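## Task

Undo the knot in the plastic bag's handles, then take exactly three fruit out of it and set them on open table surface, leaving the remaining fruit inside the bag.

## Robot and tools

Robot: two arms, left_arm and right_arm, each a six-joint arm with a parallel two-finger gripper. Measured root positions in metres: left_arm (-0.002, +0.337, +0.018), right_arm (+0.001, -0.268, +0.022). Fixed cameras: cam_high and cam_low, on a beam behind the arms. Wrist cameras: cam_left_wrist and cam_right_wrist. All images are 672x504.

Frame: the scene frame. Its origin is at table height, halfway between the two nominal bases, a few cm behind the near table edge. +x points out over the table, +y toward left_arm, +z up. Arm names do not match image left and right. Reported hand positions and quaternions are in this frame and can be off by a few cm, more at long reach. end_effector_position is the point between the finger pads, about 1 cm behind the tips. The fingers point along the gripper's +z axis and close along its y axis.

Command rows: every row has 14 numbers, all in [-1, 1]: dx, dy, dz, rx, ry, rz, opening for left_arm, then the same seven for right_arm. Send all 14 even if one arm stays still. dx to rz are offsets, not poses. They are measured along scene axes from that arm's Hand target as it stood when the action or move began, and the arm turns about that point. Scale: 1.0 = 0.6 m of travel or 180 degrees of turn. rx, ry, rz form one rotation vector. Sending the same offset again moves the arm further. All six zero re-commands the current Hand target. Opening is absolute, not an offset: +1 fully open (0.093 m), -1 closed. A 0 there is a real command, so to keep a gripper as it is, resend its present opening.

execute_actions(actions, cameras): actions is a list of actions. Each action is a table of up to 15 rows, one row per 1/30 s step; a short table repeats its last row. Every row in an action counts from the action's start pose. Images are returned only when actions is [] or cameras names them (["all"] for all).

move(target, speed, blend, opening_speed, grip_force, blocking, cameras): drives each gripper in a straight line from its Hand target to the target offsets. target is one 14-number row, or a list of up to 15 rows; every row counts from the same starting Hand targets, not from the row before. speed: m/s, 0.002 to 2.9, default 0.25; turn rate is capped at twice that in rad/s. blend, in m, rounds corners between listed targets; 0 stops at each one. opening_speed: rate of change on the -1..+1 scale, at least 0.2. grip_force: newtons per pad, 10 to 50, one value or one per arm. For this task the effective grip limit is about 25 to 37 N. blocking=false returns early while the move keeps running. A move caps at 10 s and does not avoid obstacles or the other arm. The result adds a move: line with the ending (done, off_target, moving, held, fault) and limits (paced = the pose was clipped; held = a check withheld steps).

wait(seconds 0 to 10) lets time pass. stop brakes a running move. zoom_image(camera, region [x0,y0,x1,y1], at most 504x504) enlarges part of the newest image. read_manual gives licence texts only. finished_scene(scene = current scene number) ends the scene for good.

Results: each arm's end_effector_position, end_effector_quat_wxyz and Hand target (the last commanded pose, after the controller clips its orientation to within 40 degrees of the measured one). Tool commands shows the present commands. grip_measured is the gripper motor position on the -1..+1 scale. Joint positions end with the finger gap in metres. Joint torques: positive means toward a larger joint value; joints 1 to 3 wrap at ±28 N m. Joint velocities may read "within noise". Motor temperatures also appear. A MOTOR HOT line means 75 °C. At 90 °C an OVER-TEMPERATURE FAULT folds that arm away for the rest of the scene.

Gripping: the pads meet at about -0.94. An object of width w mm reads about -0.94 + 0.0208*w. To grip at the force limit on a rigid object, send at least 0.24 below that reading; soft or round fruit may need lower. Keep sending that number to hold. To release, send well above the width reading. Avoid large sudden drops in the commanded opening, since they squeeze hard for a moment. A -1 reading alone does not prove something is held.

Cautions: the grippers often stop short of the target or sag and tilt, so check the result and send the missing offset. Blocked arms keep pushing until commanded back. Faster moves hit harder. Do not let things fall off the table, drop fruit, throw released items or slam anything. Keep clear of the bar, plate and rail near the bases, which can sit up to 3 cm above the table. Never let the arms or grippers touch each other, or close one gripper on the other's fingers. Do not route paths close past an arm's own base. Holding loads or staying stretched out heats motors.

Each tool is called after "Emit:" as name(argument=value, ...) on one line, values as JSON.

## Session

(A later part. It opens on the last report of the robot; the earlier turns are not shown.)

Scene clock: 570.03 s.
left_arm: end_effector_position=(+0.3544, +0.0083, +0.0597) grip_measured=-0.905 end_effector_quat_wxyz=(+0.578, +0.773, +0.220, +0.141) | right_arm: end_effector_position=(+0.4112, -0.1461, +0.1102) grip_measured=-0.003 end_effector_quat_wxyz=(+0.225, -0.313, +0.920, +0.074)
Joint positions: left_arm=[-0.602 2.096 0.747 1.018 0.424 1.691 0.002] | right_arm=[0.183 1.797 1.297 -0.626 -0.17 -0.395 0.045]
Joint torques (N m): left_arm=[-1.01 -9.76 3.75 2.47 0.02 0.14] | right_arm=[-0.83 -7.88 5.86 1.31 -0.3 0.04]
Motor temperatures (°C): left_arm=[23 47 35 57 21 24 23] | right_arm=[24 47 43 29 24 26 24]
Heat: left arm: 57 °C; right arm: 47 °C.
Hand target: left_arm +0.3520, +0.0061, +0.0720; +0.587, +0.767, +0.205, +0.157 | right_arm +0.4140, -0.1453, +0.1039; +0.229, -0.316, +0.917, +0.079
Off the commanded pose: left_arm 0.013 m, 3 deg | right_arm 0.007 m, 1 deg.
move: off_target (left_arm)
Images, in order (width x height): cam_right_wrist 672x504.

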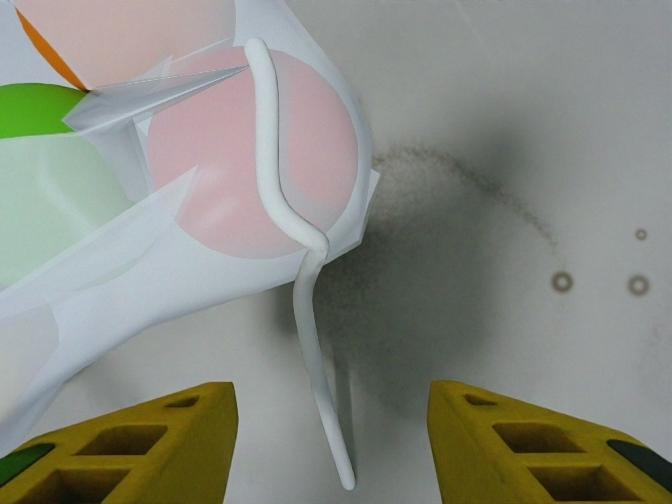

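Emit:
move(target=[0,0,0,0,0,0,-1, 0.0055,0.0252,-0.110,0,0,0,0], speed=0.1, cameras=["cam_right_wrist"])

Scene clock: 578.27 s.
left_arm: end_effector_position=(+0.3544, +0.0083, +0.0597) grip_measured=-0.905 end_effector_quat_wxyz=(+0.578, +0.773, +0.220, +0.141) | right_arm: end_effector_position=(+0.4177, -0.1350, +0.0460) grip_measured=-0.003 end_effector_quat_wxyz=(+0.229, -0.316, +0.918, +0.078)
Joint positions: left_arm=[-0.602 2.096 0.747 1.018 0.424 1.691 0.002] | right_arm=[0.201 1.917 1.175 -0.375 -0.17 -0.384 0.045]
Joint torques (N m): left_arm=[-1.03 -9.8 3.75 2.45 0.05 0.12] | right_arm=[0.72 -8.08 5.49 1.28 -0.09 0.23]
Motor temperatures (°C): left_arm=[23 47 35 57 21 24 23] | right_arm=[24 47 43 29 24 26 24]
Heat: left arm: 57 °C; right arm: 47 °C.
Hand target: left_arm +0.3520, +0.0061, +0.0720; +0.587, +0.767, +0.205, +0.157 | right_arm +0.4173, -0.1301, +0.0381; +0.229, -0.316, +0.917, +0.079
Off the commanded pose: left_arm 0.013 m, 3 deg | right_arm 0.009 m, 0 deg.
move: off_target (left_arm)
Images, in order (width x height): cam_right_wrist 672x504.

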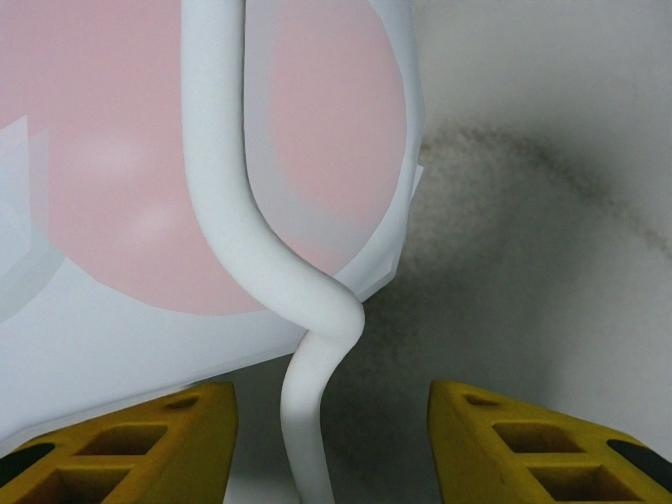

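Emit:
move(target=[0,0,0,0,0,0,-1, 0.0,0.0,0.0,0,0,0,-1], speed=0.1, opening_speed=1.0, cameras=["cam_right_wrist"])

Scene clock: 582.10 s.
left_arm: end_effector_position=(+0.3544, +0.0083, +0.0597) grip_measured=-0.905 end_effector_quat_wxyz=(+0.578, +0.773, +0.220, +0.141) | right_arm: end_effector_position=(+0.4178, -0.1349, +0.0460) grip_measured=-0.896 end_effector_quat_wxyz=(+0.229, -0.315, +0.918, +0.078)
Joint positions: left_arm=[-0.602 2.096 0.747 1.018 0.424 1.691 0.002] | right_arm=[0.201 1.917 1.175 -0.375 -0.17 -0.383 0.002]
Joint torques (N m): left_arm=[-1.03 -9.85 3.74 2.45 0.03 0.16] | right_arm=[0.55 -8.17 5.56 1.32 -0.11 0.23]
Motor temperatures (°C): left_arm=[23 47 35 57 21 24 23] | right_arm=[24 47 42 29 24 26 24]
Heat: left arm: 57 °C; right arm: 47 °C.
Hand target: left_arm +0.3520, +0.0061, +0.0720; +0.587, +0.767, +0.205, +0.157 | right_arm +0.4173, -0.1302, +0.0381; +0.229, -0.316, +0.917, +0.079
Off the commanded pose: left_arm 0.013 m, 3 deg | right_arm 0.009 m, 0 deg.
move: off_target (left_arm)
Images, in order (width x height): cam_right_wrist 672x504.

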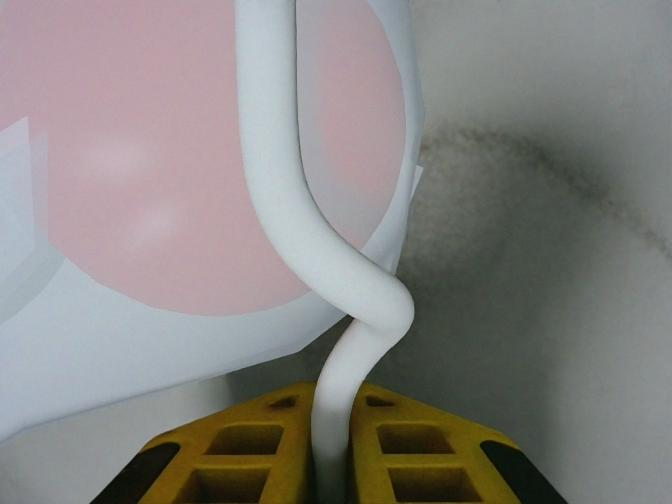

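Emit:
move(target=[0,0,0,0,0,0,-1, -0.09,-0.13,0.06,0,0,0,-1], speed=0.08, cameras=["cam_high","cam_right_wrist"])

Scene clock: 586.43 s.
left_arm: end_effector_position=(+0.3544, +0.0083, +0.0597) grip_measured=-0.905 end_effector_quat_wxyz=(+0.577, +0.774, +0.219, +0.142) | right_arm: end_effector_position=(+0.3728, -0.2071, +0.0692) grip_measured=-0.896 end_effector_quat_wxyz=(+0.232, -0.313, +0.918, +0.074)
Joint positions: left_arm=[-0.602 2.096 0.747 1.018 0.424 1.694 0.002] | right_arm=[0.013 1.68 0.987 -0.451 -0.244 -0.554 0.002]
Joint torques (N m): left_arm=[-0.99 -9.83 3.77 2.45 0.01 0.11] | right_arm=[-0.95 -10.35 5.27 0.72 -0.3 0.02]
Motor temperatures (°C): left_arm=[23 47 35 58 21 24 23] | right_arm=[24 48 42 29 24 26 25]
Heat: left arm: 58 °C; right arm: 48 °C.
Hand target: left_arm +0.3520, +0.0061, +0.0720; +0.587, +0.767, +0.205, +0.157 | right_arm +0.3633, -0.2082, +0.0740; +0.229, -0.316, +0.917, +0.079
Off the commanded pose: left_arm 0.013 m, 3 deg | right_arm 0.011 m, 1 deg.
move: off_target (left_arm, right_arm)
Images, in order (width x height): cam_high 672x504, cam_right_wrist 672x504.

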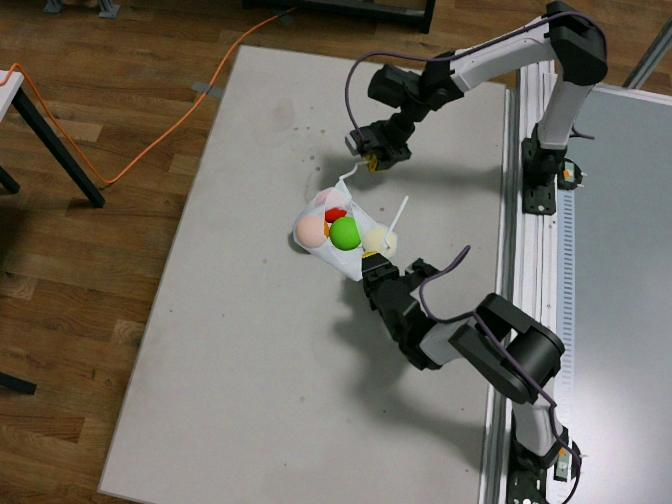

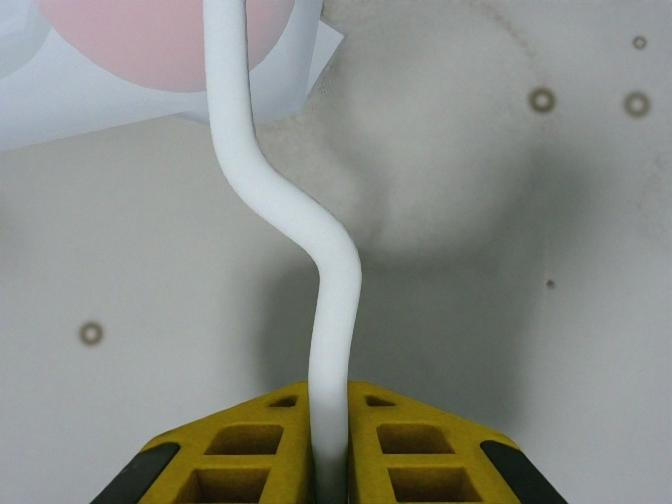

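Emit:
zoom_image(camera="cam_high", region=[270, 150, 430, 300])

Scaled by 3.150 from the camera's 672x504 image, which has a finer 960x720 frame.

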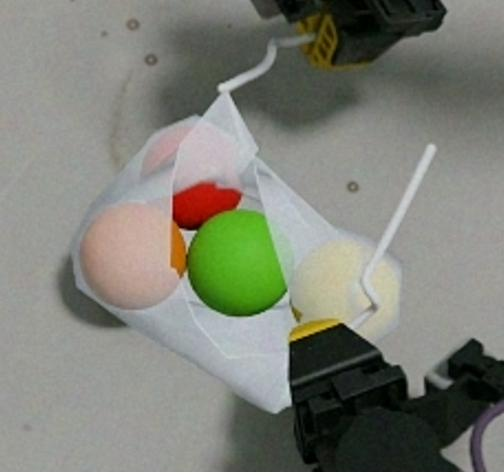

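Emit:
move(target=[[0,0,0,0,0,0,-1, -0.02,-0.03,-0.07,0,0,0,-1],[0,0,0,0,0,0,-1, -0.02,-0.03,-0.07,0,0,0,-0.5],[0,0,0,0,0,0,-1, -0.06,-0.06,0.1,0,0,0,-0.5]], speed=[0.08,0.08,0.12], opening_speed=0.8, cameras=["cam_high","cam_right_wrist"])

Scene clock: 595.57 s.
left_arm: end_effector_position=(+0.3537, +0.0075, +0.0597) grip_measured=-0.905 end_effector_quat_wxyz=(+0.578, +0.774, +0.218, +0.141) | right_arm: end_effector_position=(+0.3254, -0.2436, +0.1195) grip_measured=-0.503 end_effector_quat_wxyz=(+0.216, -0.313, +0.922, +0.079)
Joint positions: left_arm=[-0.604 2.096 0.747 1.018 0.424 1.694 0.002] | right_arm=[-0.111 1.464 1.001 -0.749 -0.289 -0.675 0.021]
Joint torques (N m): left_arm=[-0.91 -9.88 3.84 2.46 0.03 0.11] | right_arm=[-1.14 -7.58 9.18 0.61 -0.36 0.03]
Motor temperatures (°C): left_arm=[23 48 35 58 21 24 23] | right_arm=[24 48 41 29 24 26 25]
Heat: left arm: 58 °C; right arm: 48 °C.
Hand target: left_arm +0.3521, +0.0062, +0.0720; +0.587, +0.767, +0.206, +0.157 | right_arm +0.3273, -0.2442, +0.1339; +0.229, -0.316, +0.917, +0.079
Off the commanded pose: left_arm 0.012 m, 3 deg | right_arm 0.015 m, 2 deg.
move: off_target (left_arm, right_arm)
Images, in order (width x height): cam_high 672x504, cam_right_wrist 672x504.

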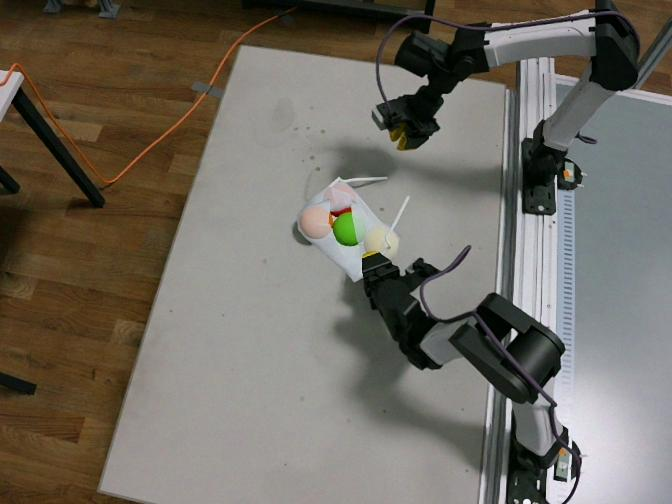

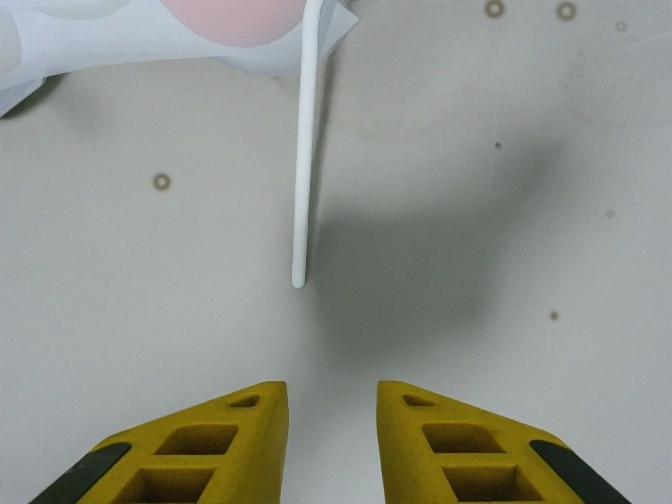

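Emit:
zoom_image(camera="cam_high", region=[270, 150, 430, 300])

Scaled by 3.150 from the camera's 672x504 image, which has a finer 960x720 frame.

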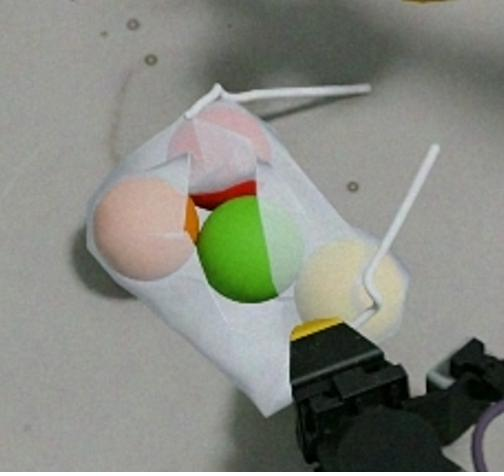

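Emit:
move(target=[-0.07,0.02,-0.01,0,0,0,-1, 0,0,0,0,0,0,-0.5], speed=0.06, cameras=["cam_high","cam_left_wrist","cam_right_wrist"])

Scene clock: 619.50 s.
left_arm: end_effector_position=(+0.3076, +0.0205, +0.0465) grip_measured=-0.905 end_effector_quat_wxyz=(+0.567, +0.783, +0.215, +0.136) | right_arm: end_effector_position=(+0.3253, -0.2436, +0.1195) grip_measured=-0.503 end_effector_quat_wxyz=(+0.215, -0.313, +0.922, +0.079)
Joint positions: left_arm=[-0.654 2.05 0.565 1.128 0.382 1.694 0.002] | right_arm=[-0.111 1.464 1.001 -0.749 -0.289 -0.675 0.021]
Joint torques (N m): left_arm=[-0.81 -9.11 3.44 2.66 -0.05 -0.08] | right_arm=[-1.09 -7.53 9.16 0.63 -0.36 0.04]
Motor temperatures (°C): left_arm=[23 48 35 58 21 24 23] | right_arm=[24 47 43 28 24 26 24]
Heat: left arm: 58 °C; right arm: 47 °C.
Hand target: left_arm +0.3100, +0.0181, +0.0659; +0.587, +0.767, +0.205, +0.157 | right_arm +0.3273, -0.2442, +0.1339; +0.229, -0.316, +0.917, +0.079
Off the commanded pose: left_arm 0.020 m, 4 deg | right_arm 0.015 m, 2 deg.
move: off_target (left_arm, right_arm)
Images, in order (width x height): cam_high 672x504, cam_left_wrist 672x504, cam_right_wrist 672x504.

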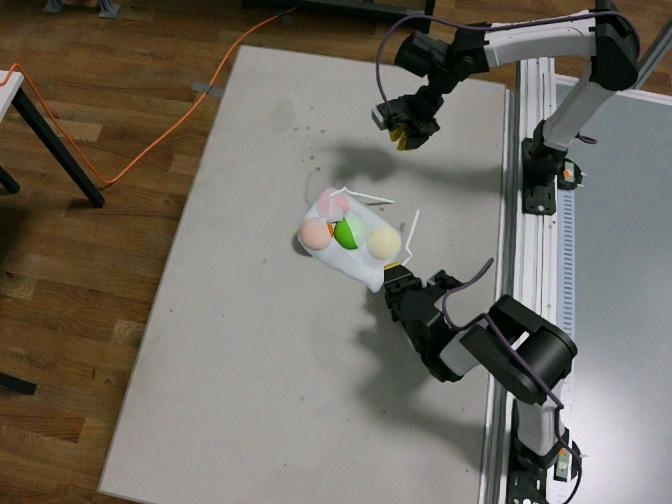

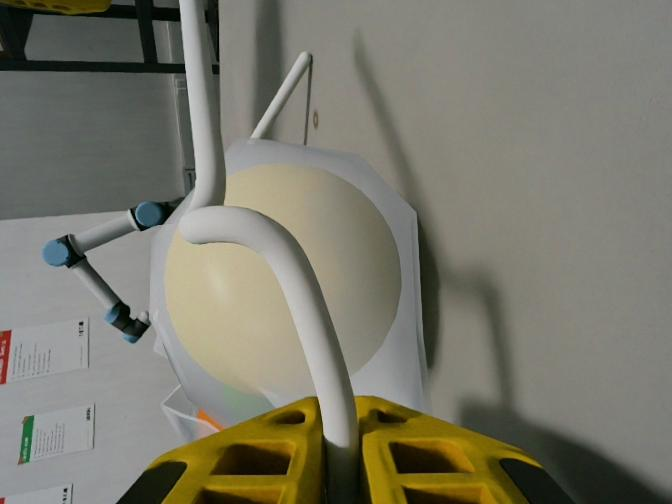

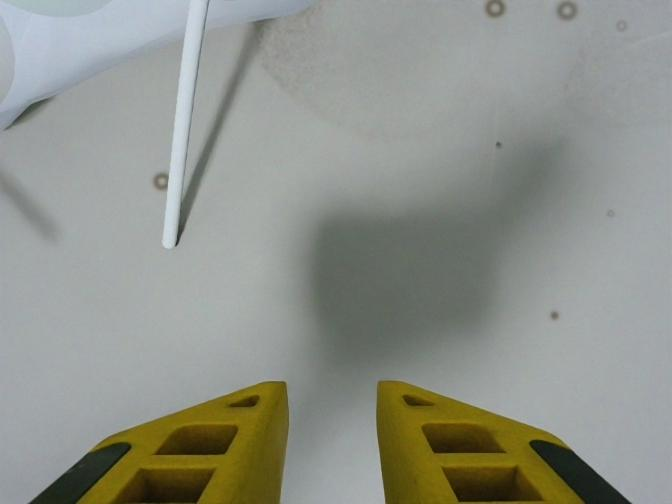

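Emit:
zoom_image(camera="cam_high", region=[280, 160, 440, 310])

Scaled by 3.150 from the camera's 672x504 image, which has a finer 960x720 frame.

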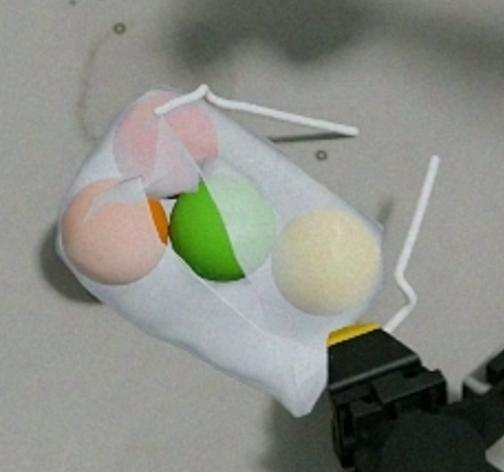

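Emit:
move(target=[[0,0,0,0,0,0,-0.5, 0,0,0,0,0,0,-0.5],[-0.06,0.11,0.06,0,0,0,-0.5, 0,0,0,0,0,0,-0.5]], speed=[0.08,0.12], opening_speed=0.8, cameras=["cam_high","cam_left_wrist"])

Scene clock: 640.03 s.
left_arm: end_effector_position=(+0.2805, +0.0815, +0.1099) grip_measured=-0.502 end_effector_quat_wxyz=(+0.599, +0.755, +0.205, +0.172) | right_arm: end_effector_position=(+0.3253, -0.2436, +0.1195) grip_measured=-0.503 end_effector_quat_wxyz=(+0.215, -0.313, +0.922, +0.079)
Joint positions: left_arm=[-0.536 1.671 0.311 1.104 0.47 1.719 0.021] | right_arm=[-0.111 1.464 1.001 -0.749 -0.289 -0.675 0.021]
Joint torques (N m): left_arm=[0.18 -6.23 4.04 1.64 0.39 0.12] | right_arm=[-1.16 -7.62 9.07 0.62 -0.41 0]
Motor temperatures (°C): left_arm=[23 45 35 60 21 24 23] | right_arm=[24 46 44 28 25 26 24]
Heat: left arm: 60 °C; right arm: 46 °C.
Hand target: left_arm +0.2741, +0.0842, +0.1019; +0.587, +0.767, +0.206, +0.157 | right_arm +0.3273, -0.2442, +0.1339; +0.229, -0.316, +0.917, +0.079
Off the commanded pose: left_arm 0.011 m, 3 deg | right_arm 0.015 m, 2 deg.
move: off_target (left_arm, right_arm)
Images, in order (width x height): cam_high 672x504, cam_left_wrist 672x504.

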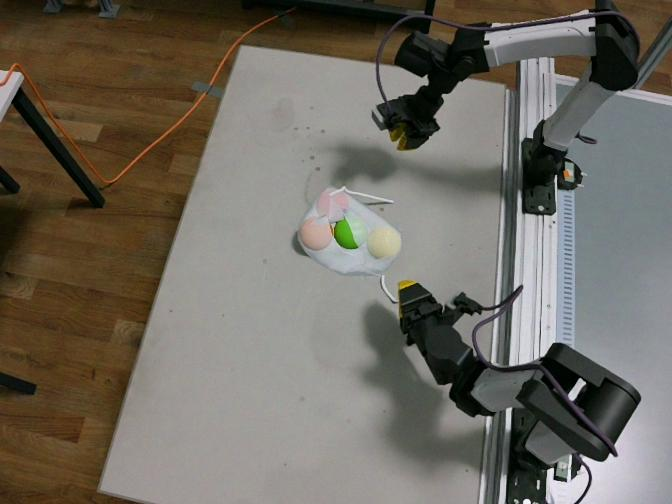

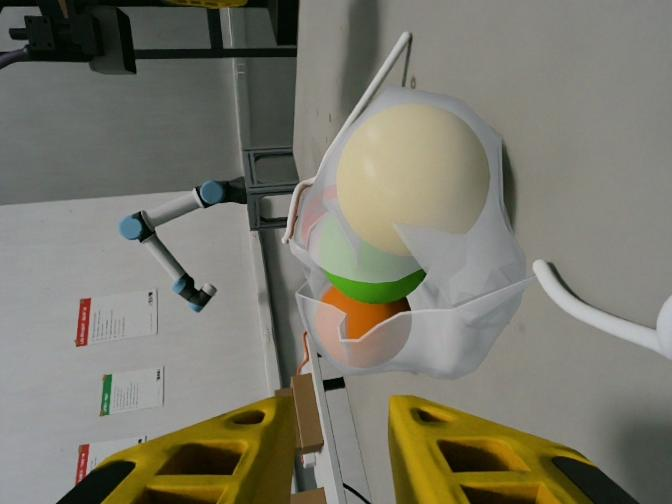

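Emit:
move(target=[0.0765,0.0263,0.197,-0.1146,0.4502,0.4021,1, 0.0878,0.1737,0.1397,-0.0088,0.0142,-0.0723,0], speed=0.2, cameras=["cam_high","cam_left_wrist","cam_right_wrist"])

Scene clock: 654.27 s.
left_arm: end_effector_position=(+0.3222, +0.0992, +0.2179) grip_measured=+1.000 end_effector_quat_wxyz=(+0.258, +0.336, +0.902, -0.082) | right_arm: end_effector_position=(+0.3798, -0.1430, +0.2164) grip_measured=-0.003 end_effector_quat_wxyz=(+0.219, -0.211, +0.951, +0.050)
Joint positions: left_arm=[-0.641 1.587 1.467 -0.9 -0.003 0.075 0.093] | right_arm=[0.27 1.658 1.564 -1.026 -0.037 -0.12 0.045]
Joint torques (N m): left_arm=[0.21 -5.41 10.54 1.12 0.28 -0.12] | right_arm=[0.62 -6.15 9.83 0.77 0.07 0.22]
Motor temperatures (°C): left_arm=[23 41 36 55 21 24 22] | right_arm=[24 46 44 28 24 26 24]
Heat: left arm: 55 °C; right arm: 46 °C.
Hand target: left_arm +0.3200, +0.0999, +0.2201; +0.243, +0.331, +0.907, -0.088 | right_arm +0.3799, -0.1400, +0.2178; +0.211, -0.211, +0.953, +0.047
Off the commanded pose: left_arm 0.003 m, 2 deg | right_arm 0.003 m, 1 deg.
move: done
Images, in order (width x height): cam_high 672x504, cam_left_wrist 672x504, cam_right_wrist 672x504.

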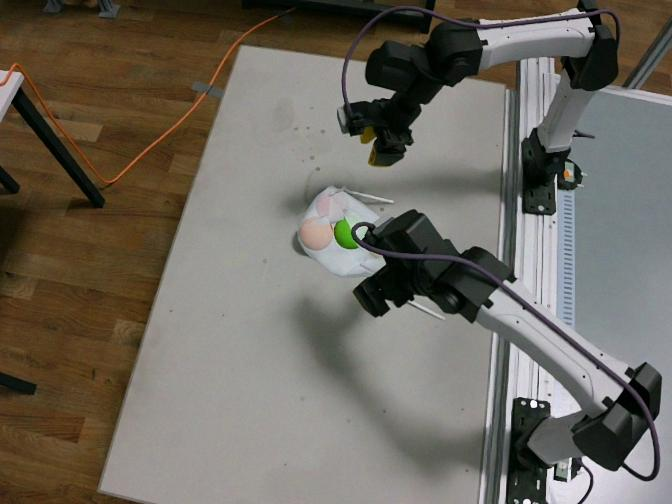

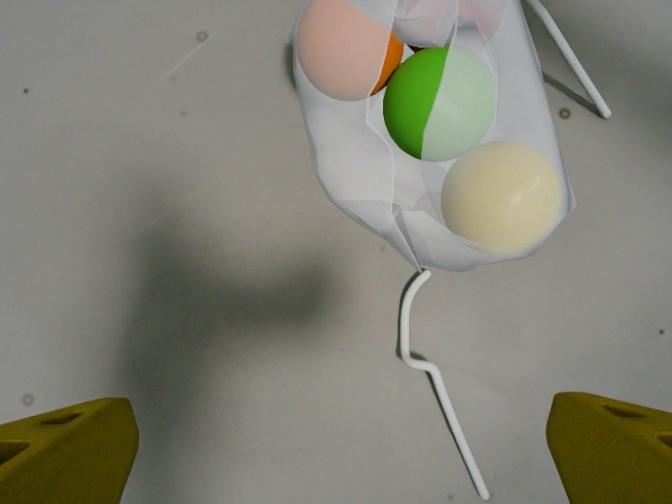

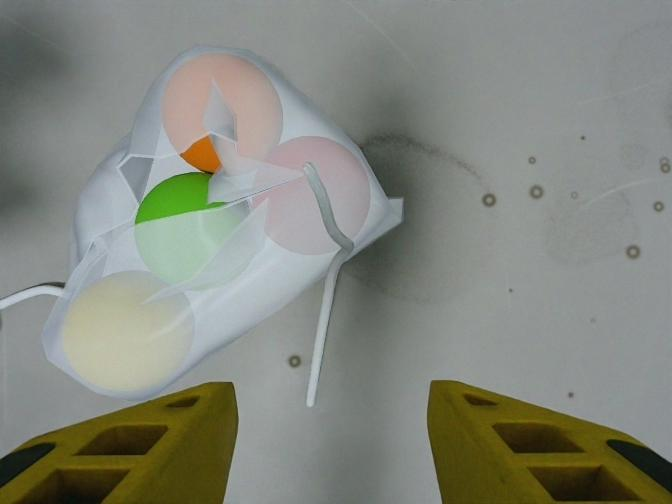

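Emit:
move(target=[[0,0,0,0,0,0,1, -0.0033,0.0058,-0.2047,0.0055,-0.0157,-0.0666,0],[0,0,0,0,0,0,1, 0.035,0.015,-0.2905,0.0055,-0.0157,-0.0666,0]], speed=[0.15,0.08], blend=[0.02,0], cameras=["cam_right_wrist"])

Scene clock: 683.00 s.
left_arm: end_effector_position=(+0.3220, +0.0992, +0.2178) grip_measured=+1.000 end_effector_quat_wxyz=(+0.257, +0.336, +0.902, -0.082) | right_arm: end_effector_position=(+0.3996, -0.1311, +0.0512) grip_measured=-0.003 end_effector_quat_wxyz=(+0.238, -0.113, +0.964, +0.030)
Joint positions: left_arm=[-0.641 1.587 1.467 -0.901 -0.003 0.075 0.093] | right_arm=[0.319 1.834 1.079 -0.333 0.075 0.106 0.045]
Joint torques (N m): left_arm=[0.25 -5.48 10.56 1.12 0.22 -0.13] | right_arm=[-0.25 -7.41 5.37 1.43 0.15 0.17]
Motor temperatures (°C): left_arm=[23 37 44 48 21 24 22] | right_arm=[24 45 43 28 24 26 24]
Heat: left arm: 48 °C; right arm: 45 °C.
Hand target: left_arm +0.3200, +0.0999, +0.2200; +0.243, +0.331, +0.908, -0.088 | right_arm +0.4011, -0.1310, +0.0436; +0.240, -0.110, +0.964, +0.028
Off the commanded pose: left_arm 0.003 m, 2 deg | right_arm 0.008 m, 0 deg.
move: done
Images, in order (width x height): cam_right_wrist 672x504.

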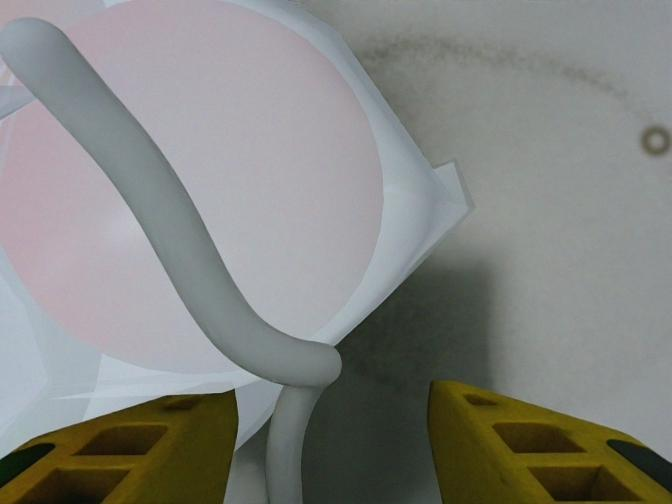

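Emit:
move(target=[0,0,0,0,0,0,1, 0,0,-0.008,0,0,0,-1], speed=0.1, opening_speed=1.0, cameras=["cam_right_wrist"])

Scene clock: 687.50 s.
left_arm: end_effector_position=(+0.3220, +0.0992, +0.2178) grip_measured=+1.000 end_effector_quat_wxyz=(+0.257, +0.336, +0.902, -0.082) | right_arm: end_effector_position=(+0.4005, -0.1307, +0.0478) grip_measured=-0.896 end_effector_quat_wxyz=(+0.241, -0.112, +0.964, +0.031)
Joint positions: left_arm=[-0.641 1.587 1.467 -0.901 -0.003 0.075 0.093] | right_arm=[0.319 1.842 1.071 -0.311 0.075 0.106 0.002]
Joint torques (N m): left_arm=[0.17 -5.42 10.62 1.1 0.22 -0.12] | right_arm=[-0.12 -7.23 5.23 1.41 0.14 0.19]
Heat: left arm: 48 °C; right arm: 45 °C.
Hand target: left_arm +0.3200, +0.0999, +0.2200; +0.243, +0.331, +0.908, -0.088 | right_arm +0.4011, -0.1310, +0.0389; +0.240, -0.110, +0.964, +0.028
Off the commanded pose: left_arm 0.003 m, 2 deg | right_arm 0.009 m, 0 deg.
move: done
Images, in order (width x height): cam_right_wrist 672x504.

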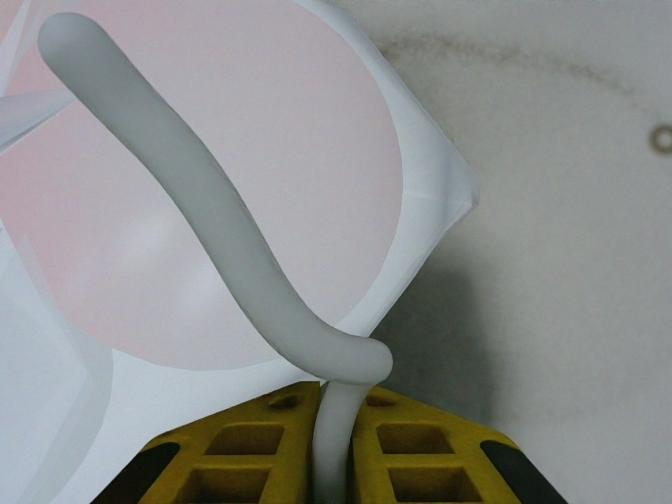

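Emit:
move(target=[0,0,0,0,0,0,1, 0.05,-0.117,0.19,0,0,0,-1], speed=0.1, cameras=["cam_high","cam_left_wrist","cam_right_wrist"])

Scene clock: 692.57 s.
left_arm: end_effector_position=(+0.3220, +0.0992, +0.2178) grip_measured=+1.000 end_effector_quat_wxyz=(+0.257, +0.336, +0.902, -0.082) | right_arm: end_effector_position=(+0.4296, -0.2006, +0.1286) grip_measured=-0.896 end_effector_quat_wxyz=(+0.221, -0.107, +0.969, +0.023)
Joint positions: left_arm=[-0.641 1.587 1.467 -0.901 -0.003 0.075 0.093] | right_arm=[0.116 1.794 1.379 -0.702 -0.005 -0.065 0.002]
Joint torques (N m): left_arm=[0.2 -5.44 10.66 1.12 0.2 -0.13] | right_arm=[-0.81 -12.26 9.7 0.78 -0.12 0.02]
Heat: left arm: 47 °C; right arm: 46 °C.
Hand target: left_arm +0.3200, +0.0999, +0.2200; +0.243, +0.331, +0.908, -0.088 | right_arm +0.4311, -0.2012, +0.1527; +0.240, -0.110, +0.964, +0.028
Off the commanded pose: left_arm 0.003 m, 2 deg | right_arm 0.024 m, 2 deg.
move: off_target (right_arm)
Images, in order (width x height): cam_high 672x504, cam_left_wrist 672x504, cam_right_wrist 672x504.

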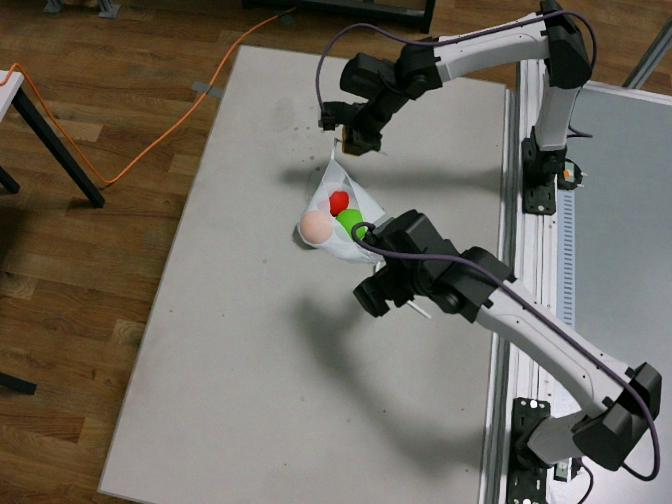

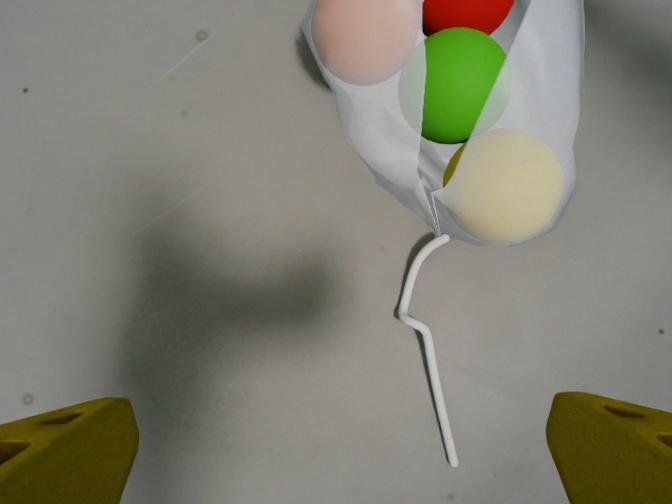

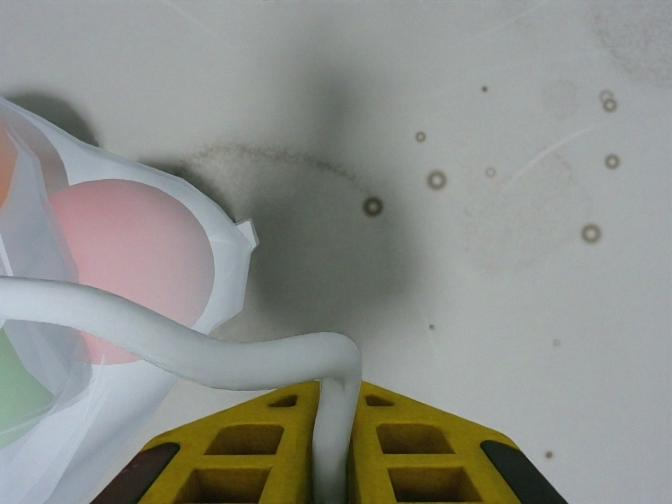

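Emit:
zoom_image(camera="cam_high", region=[270, 130, 430, 290])

Emit:
zoom_image(camera="cam_left_wrist", region=[280, 0, 620, 260])

Scaled by 3.150 from the camera's 672x504 image, which has a finer 960x720 frame.

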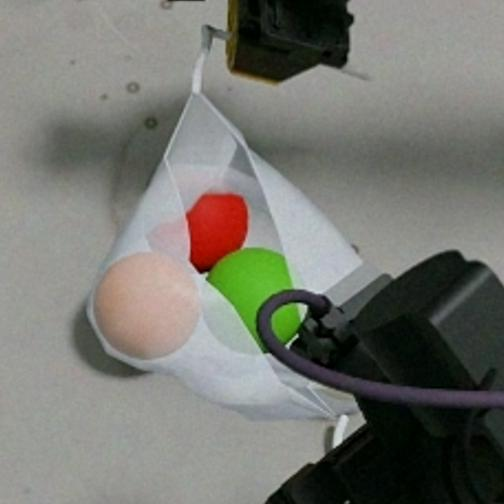

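Scaled by 1.482 from the camera's 672x504 image, which has a finer 960x720 frame.

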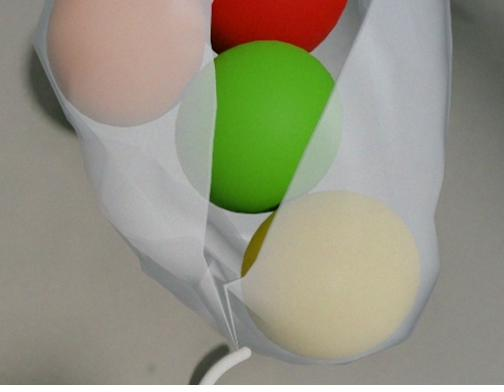

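Emit:
move(target=[0,0,0,0,0,0,1, 0.0,0.09,0.0,0,0,0,-1], speed=0.1, cameras=["cam_high","cam_left_wrist","cam_right_wrist"])

Scene clock: 701.10 s.
left_arm: end_effector_position=(+0.3220, +0.0992, +0.2178) grip_measured=+1.000 end_effector_quat_wxyz=(+0.257, +0.336, +0.902, -0.082) | right_arm: end_effector_position=(+0.4300, -0.1492, +0.1480) grip_measured=-0.896 end_effector_quat_wxyz=(+0.243, -0.112, +0.963, +0.030)
Joint positions: left_arm=[-0.641 1.587 1.467 -0.901 -0.003 0.075 0.093] | right_arm=[0.25 1.794 1.432 -0.712 0.045 0.044 0.002]
Joint torques (N m): left_arm=[0.14 -5.48 10.67 1.11 0.24 -0.12] | right_arm=[0.36 -8.36 9.78 0.84 0.1 0.26]
Heat: left arm: 46 °C; right arm: 47 °C.
Hand target: left_arm +0.3200, +0.0999, +0.2200; +0.243, +0.331, +0.908, -0.088 | right_arm +0.4311, -0.1471, +0.1528; +0.240, -0.110, +0.964, +0.028
Off the commanded pose: left_arm 0.003 m, 2 deg | right_arm 0.005 m, 1 deg.
move: done
Images, in order (width x height): cam_high 672x504, cam_left_wrist 672x504, cam_right_wrist 672x504.

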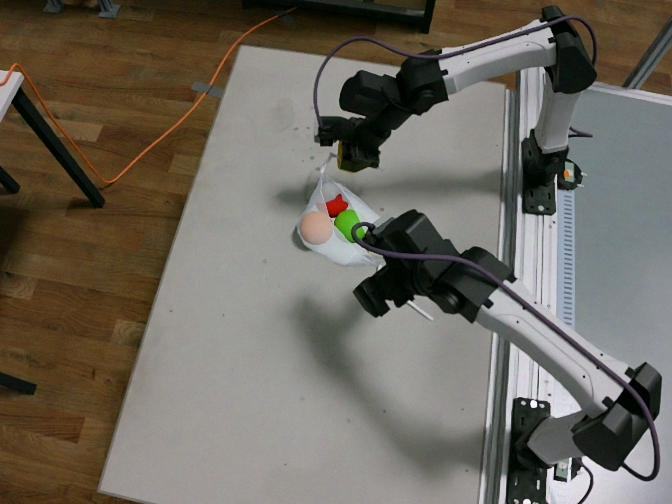

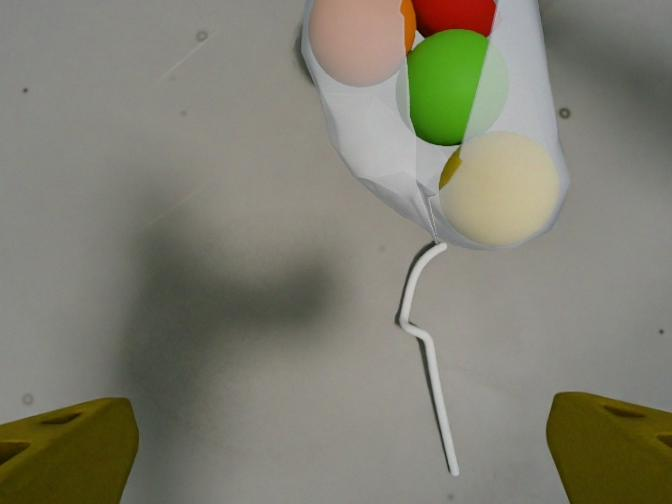

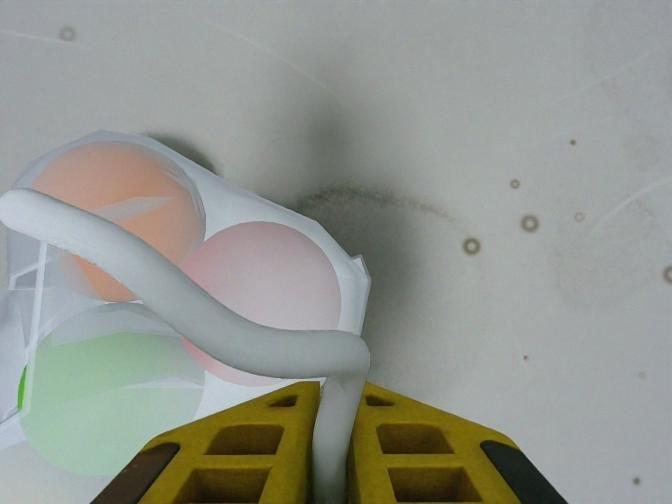

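Emit:
move(target=[0,0,0,0,0,0,1, -0.09,-0.07,-0.05,0,0,0,-1], speed=0.1, cameras=["cam_high","cam_left_wrist","cam_right_wrist"])

Scene clock: 711.47 s.
left_arm: end_effector_position=(+0.3220, +0.0992, +0.2178) grip_measured=+1.000 end_effector_quat_wxyz=(+0.257, +0.336, +0.902, -0.082) | right_arm: end_effector_position=(+0.3740, -0.1890, +0.1121) grip_measured=-0.896 end_effector_quat_wxyz=(+0.216, -0.108, +0.970, +0.022)
Joint positions: left_arm=[-0.641 1.587 1.467 -0.901 -0.003 0.075 0.093] | right_arm=[0.181 1.622 1.116 -0.623 0.026 -0.008 0.002]
Joint torques (N m): left_arm=[0.2 -5.45 10.65 1.1 0.23 -0.14] | right_arm=[-0.94 -10.29 5.7 1.31 -0.09 0.01]
Heat: left arm: 46 °C; right arm: 47 °C.
Hand target: left_arm +0.3200, +0.0999, +0.2200; +0.243, +0.331, +0.908, -0.088 | right_arm +0.3771, -0.1892, +0.1228; +0.240, -0.110, +0.964, +0.028
Off the commanded pose: left_arm 0.003 m, 2 deg | right_arm 0.011 m, 3 deg.
move: off_target (right_arm)
Images, in order (width x height): cam_high 672x504, cam_left_wrist 672x504, cam_right_wrist 672x504.

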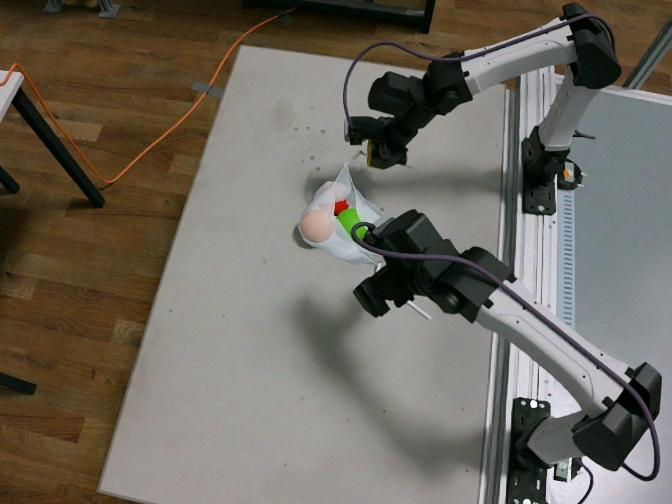

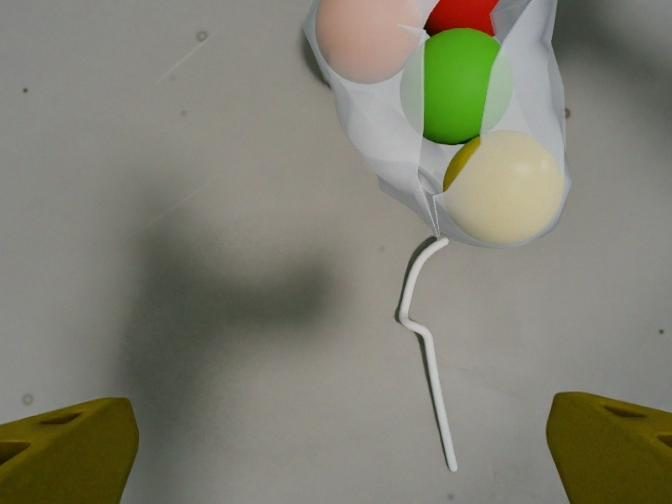

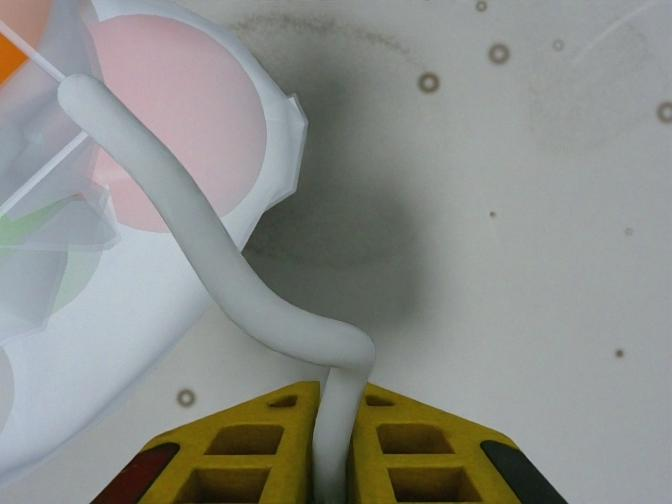

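Emit:
move(target=[[0,0,0,0,0,0,1, 0.03,-0.02,-0.10,0,0,0,-1],[0,0,0,0,0,0,1, 0.03,-0.02,-0.10,0,0,0,-0.4],[0,0,0,0,0,0,1, 0.0,-0.04,0.06,0,0,0,-0.4],[0,0,0,0,0,0,1, 0.0,0.07,0.17,0,0,0,-0.4]], speed=[0.1,0.1,0.12,0.15], blend=[0,0,0.03,0], opening_speed=0.8, cameras=["cam_high","cam_left_wrist","cam_right_wrist"])

Scene clock: 753.67 s.
left_arm: end_effector_position=(+0.3220, +0.0992, +0.2178) grip_measured=+1.000 end_effector_quat_wxyz=(+0.257, +0.336, +0.902, -0.082) | right_arm: end_effector_position=(+0.3776, -0.1481, +0.2241) grip_measured=-0.403 end_effector_quat_wxyz=(+0.249, -0.112, +0.962, +0.032)
Joint positions: left_arm=[-0.641 1.587 1.467 -0.901 -0.003 0.075 0.093] | right_arm=[0.306 1.599 1.507 -0.972 0.071 0.094 0.026]
Joint torques (N m): left_arm=[0.16 -5.42 10.54 1.13 0.23 -0.13] | right_arm=[0.13 -5.91 9.46 0.83 0.09 0.25]
Motor temperatures (°C): left_arm=[23 35 48 43 21 24 22] | right_arm=[24 51 41 29 24 26 25]
Heat: left arm: 48 °C; right arm: 51 °C.
Hand target: left_arm +0.3200, +0.0999, +0.2200; +0.243, +0.331, +0.908, -0.088 | right_arm +0.3771, -0.1471, +0.2248; +0.240, -0.110, +0.964, +0.028
Off the commanded pose: left_arm 0.003 m, 2 deg | right_arm 0.001 m, 1 deg.
move: done
Images, in order (width x height): cam_high 672x504, cam_left_wrist 672x504, cam_right_wrist 672x504.

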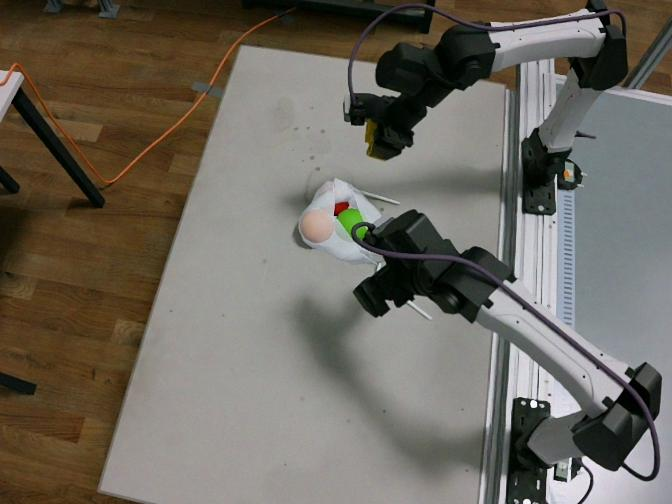

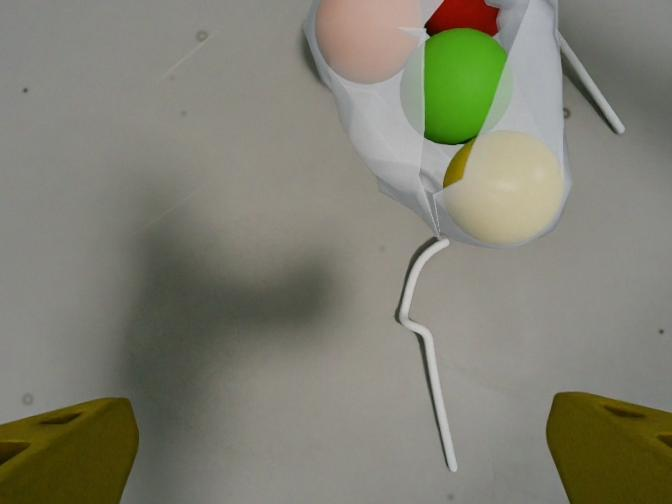

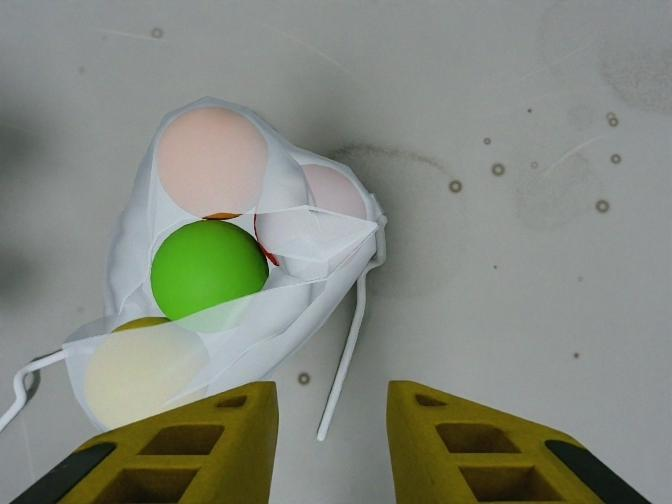

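Emit:
zoom_image(camera="cam_right_wrist", region=[50, 80, 400, 440])

Emit:
zoom_image(camera="cam_left_wrist", region=[290, 0, 590, 260])

Scaled by 1.400 from the camera's 672x504 image, which has a finer 960x720 frame.

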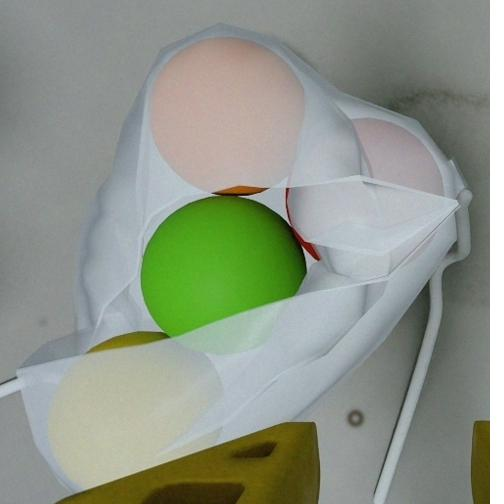

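Scaled by 1.680 from the camera's 672x504 image, which has a finer 960x720 frame.

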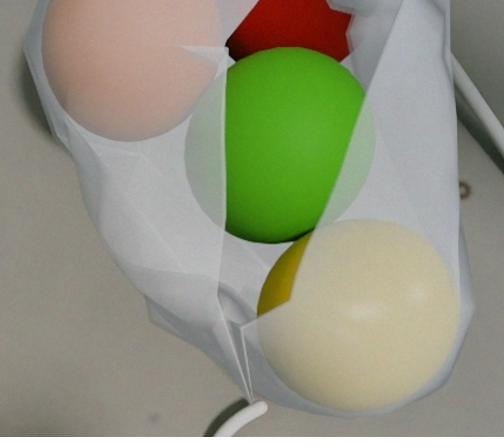

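Emit:
zoom_image(camera="cam_right_wrist", region=[100, 180, 320, 360])

Emit:
zoom_image(camera="cam_left_wrist", region=[380, 0, 540, 200])

Scaled by 2.291 from the camera's 672x504 image, which has a finer 960x720 frame.

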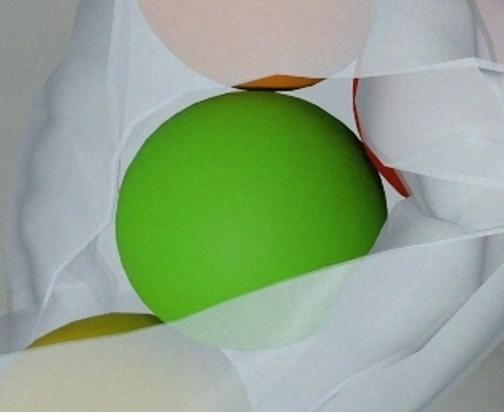

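Scaled by 2.520 from the camera's 672x504 image, which has a finer 960x720 frame.

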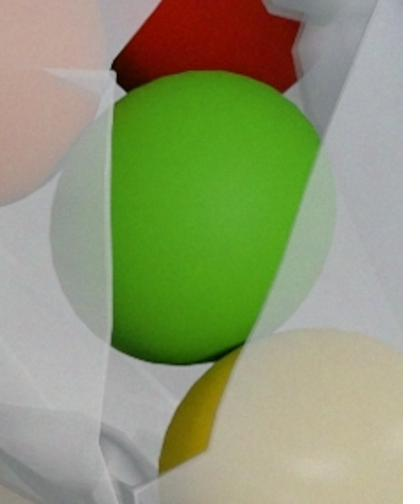

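Emit:
move(target=[0,0,0,0,0,0,1, -0.0245,0.1527,-0.197,0,0,0,1], speed=0.12, cameras=["cam_left_wrist","cam_right_wrist"])

Scene clock: 796.00 s.
left_arm: end_effector_position=(+0.3220, +0.0992, +0.2178) grip_measured=+1.000 end_effector_quat_wxyz=(+0.257, +0.336, +0.902, -0.082) | right_arm: end_effector_position=(+0.3611, -0.0595, +0.1135) grip_measured=+1.000 end_effector_quat_wxyz=(+0.237, -0.111, +0.965, +0.028)
Joint positions: left_arm=[-0.641 1.587 1.467 -0.901 -0.003 0.075 0.093] | right_arm=[0.562 1.751 1.24 -0.609 0.189 0.327 0.093]
Joint torques (N m): left_arm=[0.17 -5.46 10.58 1.11 0.24 -0.13] | right_arm=[0.55 -7.35 5.87 1.35 0.25 0.21]
Motor temperatures (°C): left_arm=[23 34 50 41 21 24 22] | right_arm=[24 46 44 29 24 26 24]
Heat: left arm: 50 °C; right arm: 46 °C.
Hand target: left_arm +0.3200, +0.0999, +0.2200; +0.243, +0.331, +0.908, -0.088 | right_arm +0.3623, -0.0555, +0.1066; +0.240, -0.110, +0.964, +0.028
Off the commanded pose: left_arm 0.003 m, 2 deg | right_arm 0.008 m, 0 deg.
move: done
Images, in order (width x height): cam_left_wrist 672x504, cam_right_wrist 672x504.

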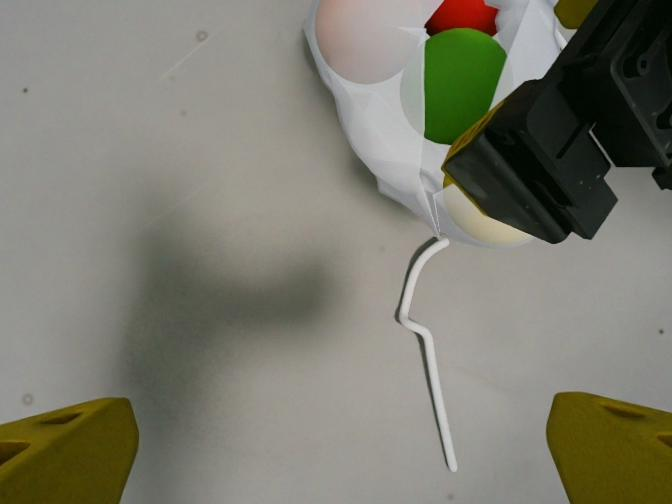

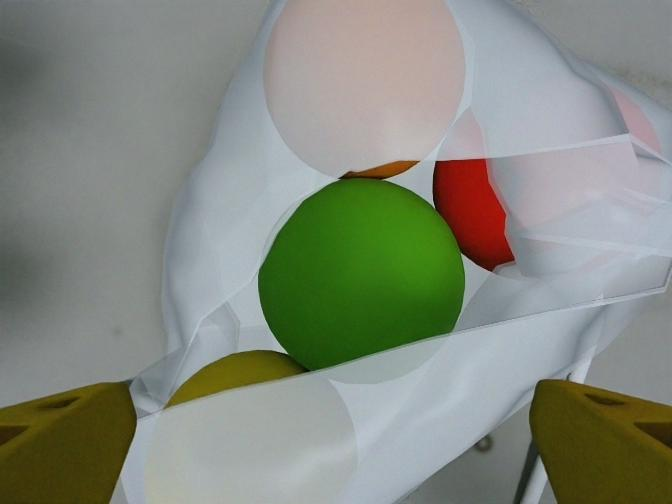

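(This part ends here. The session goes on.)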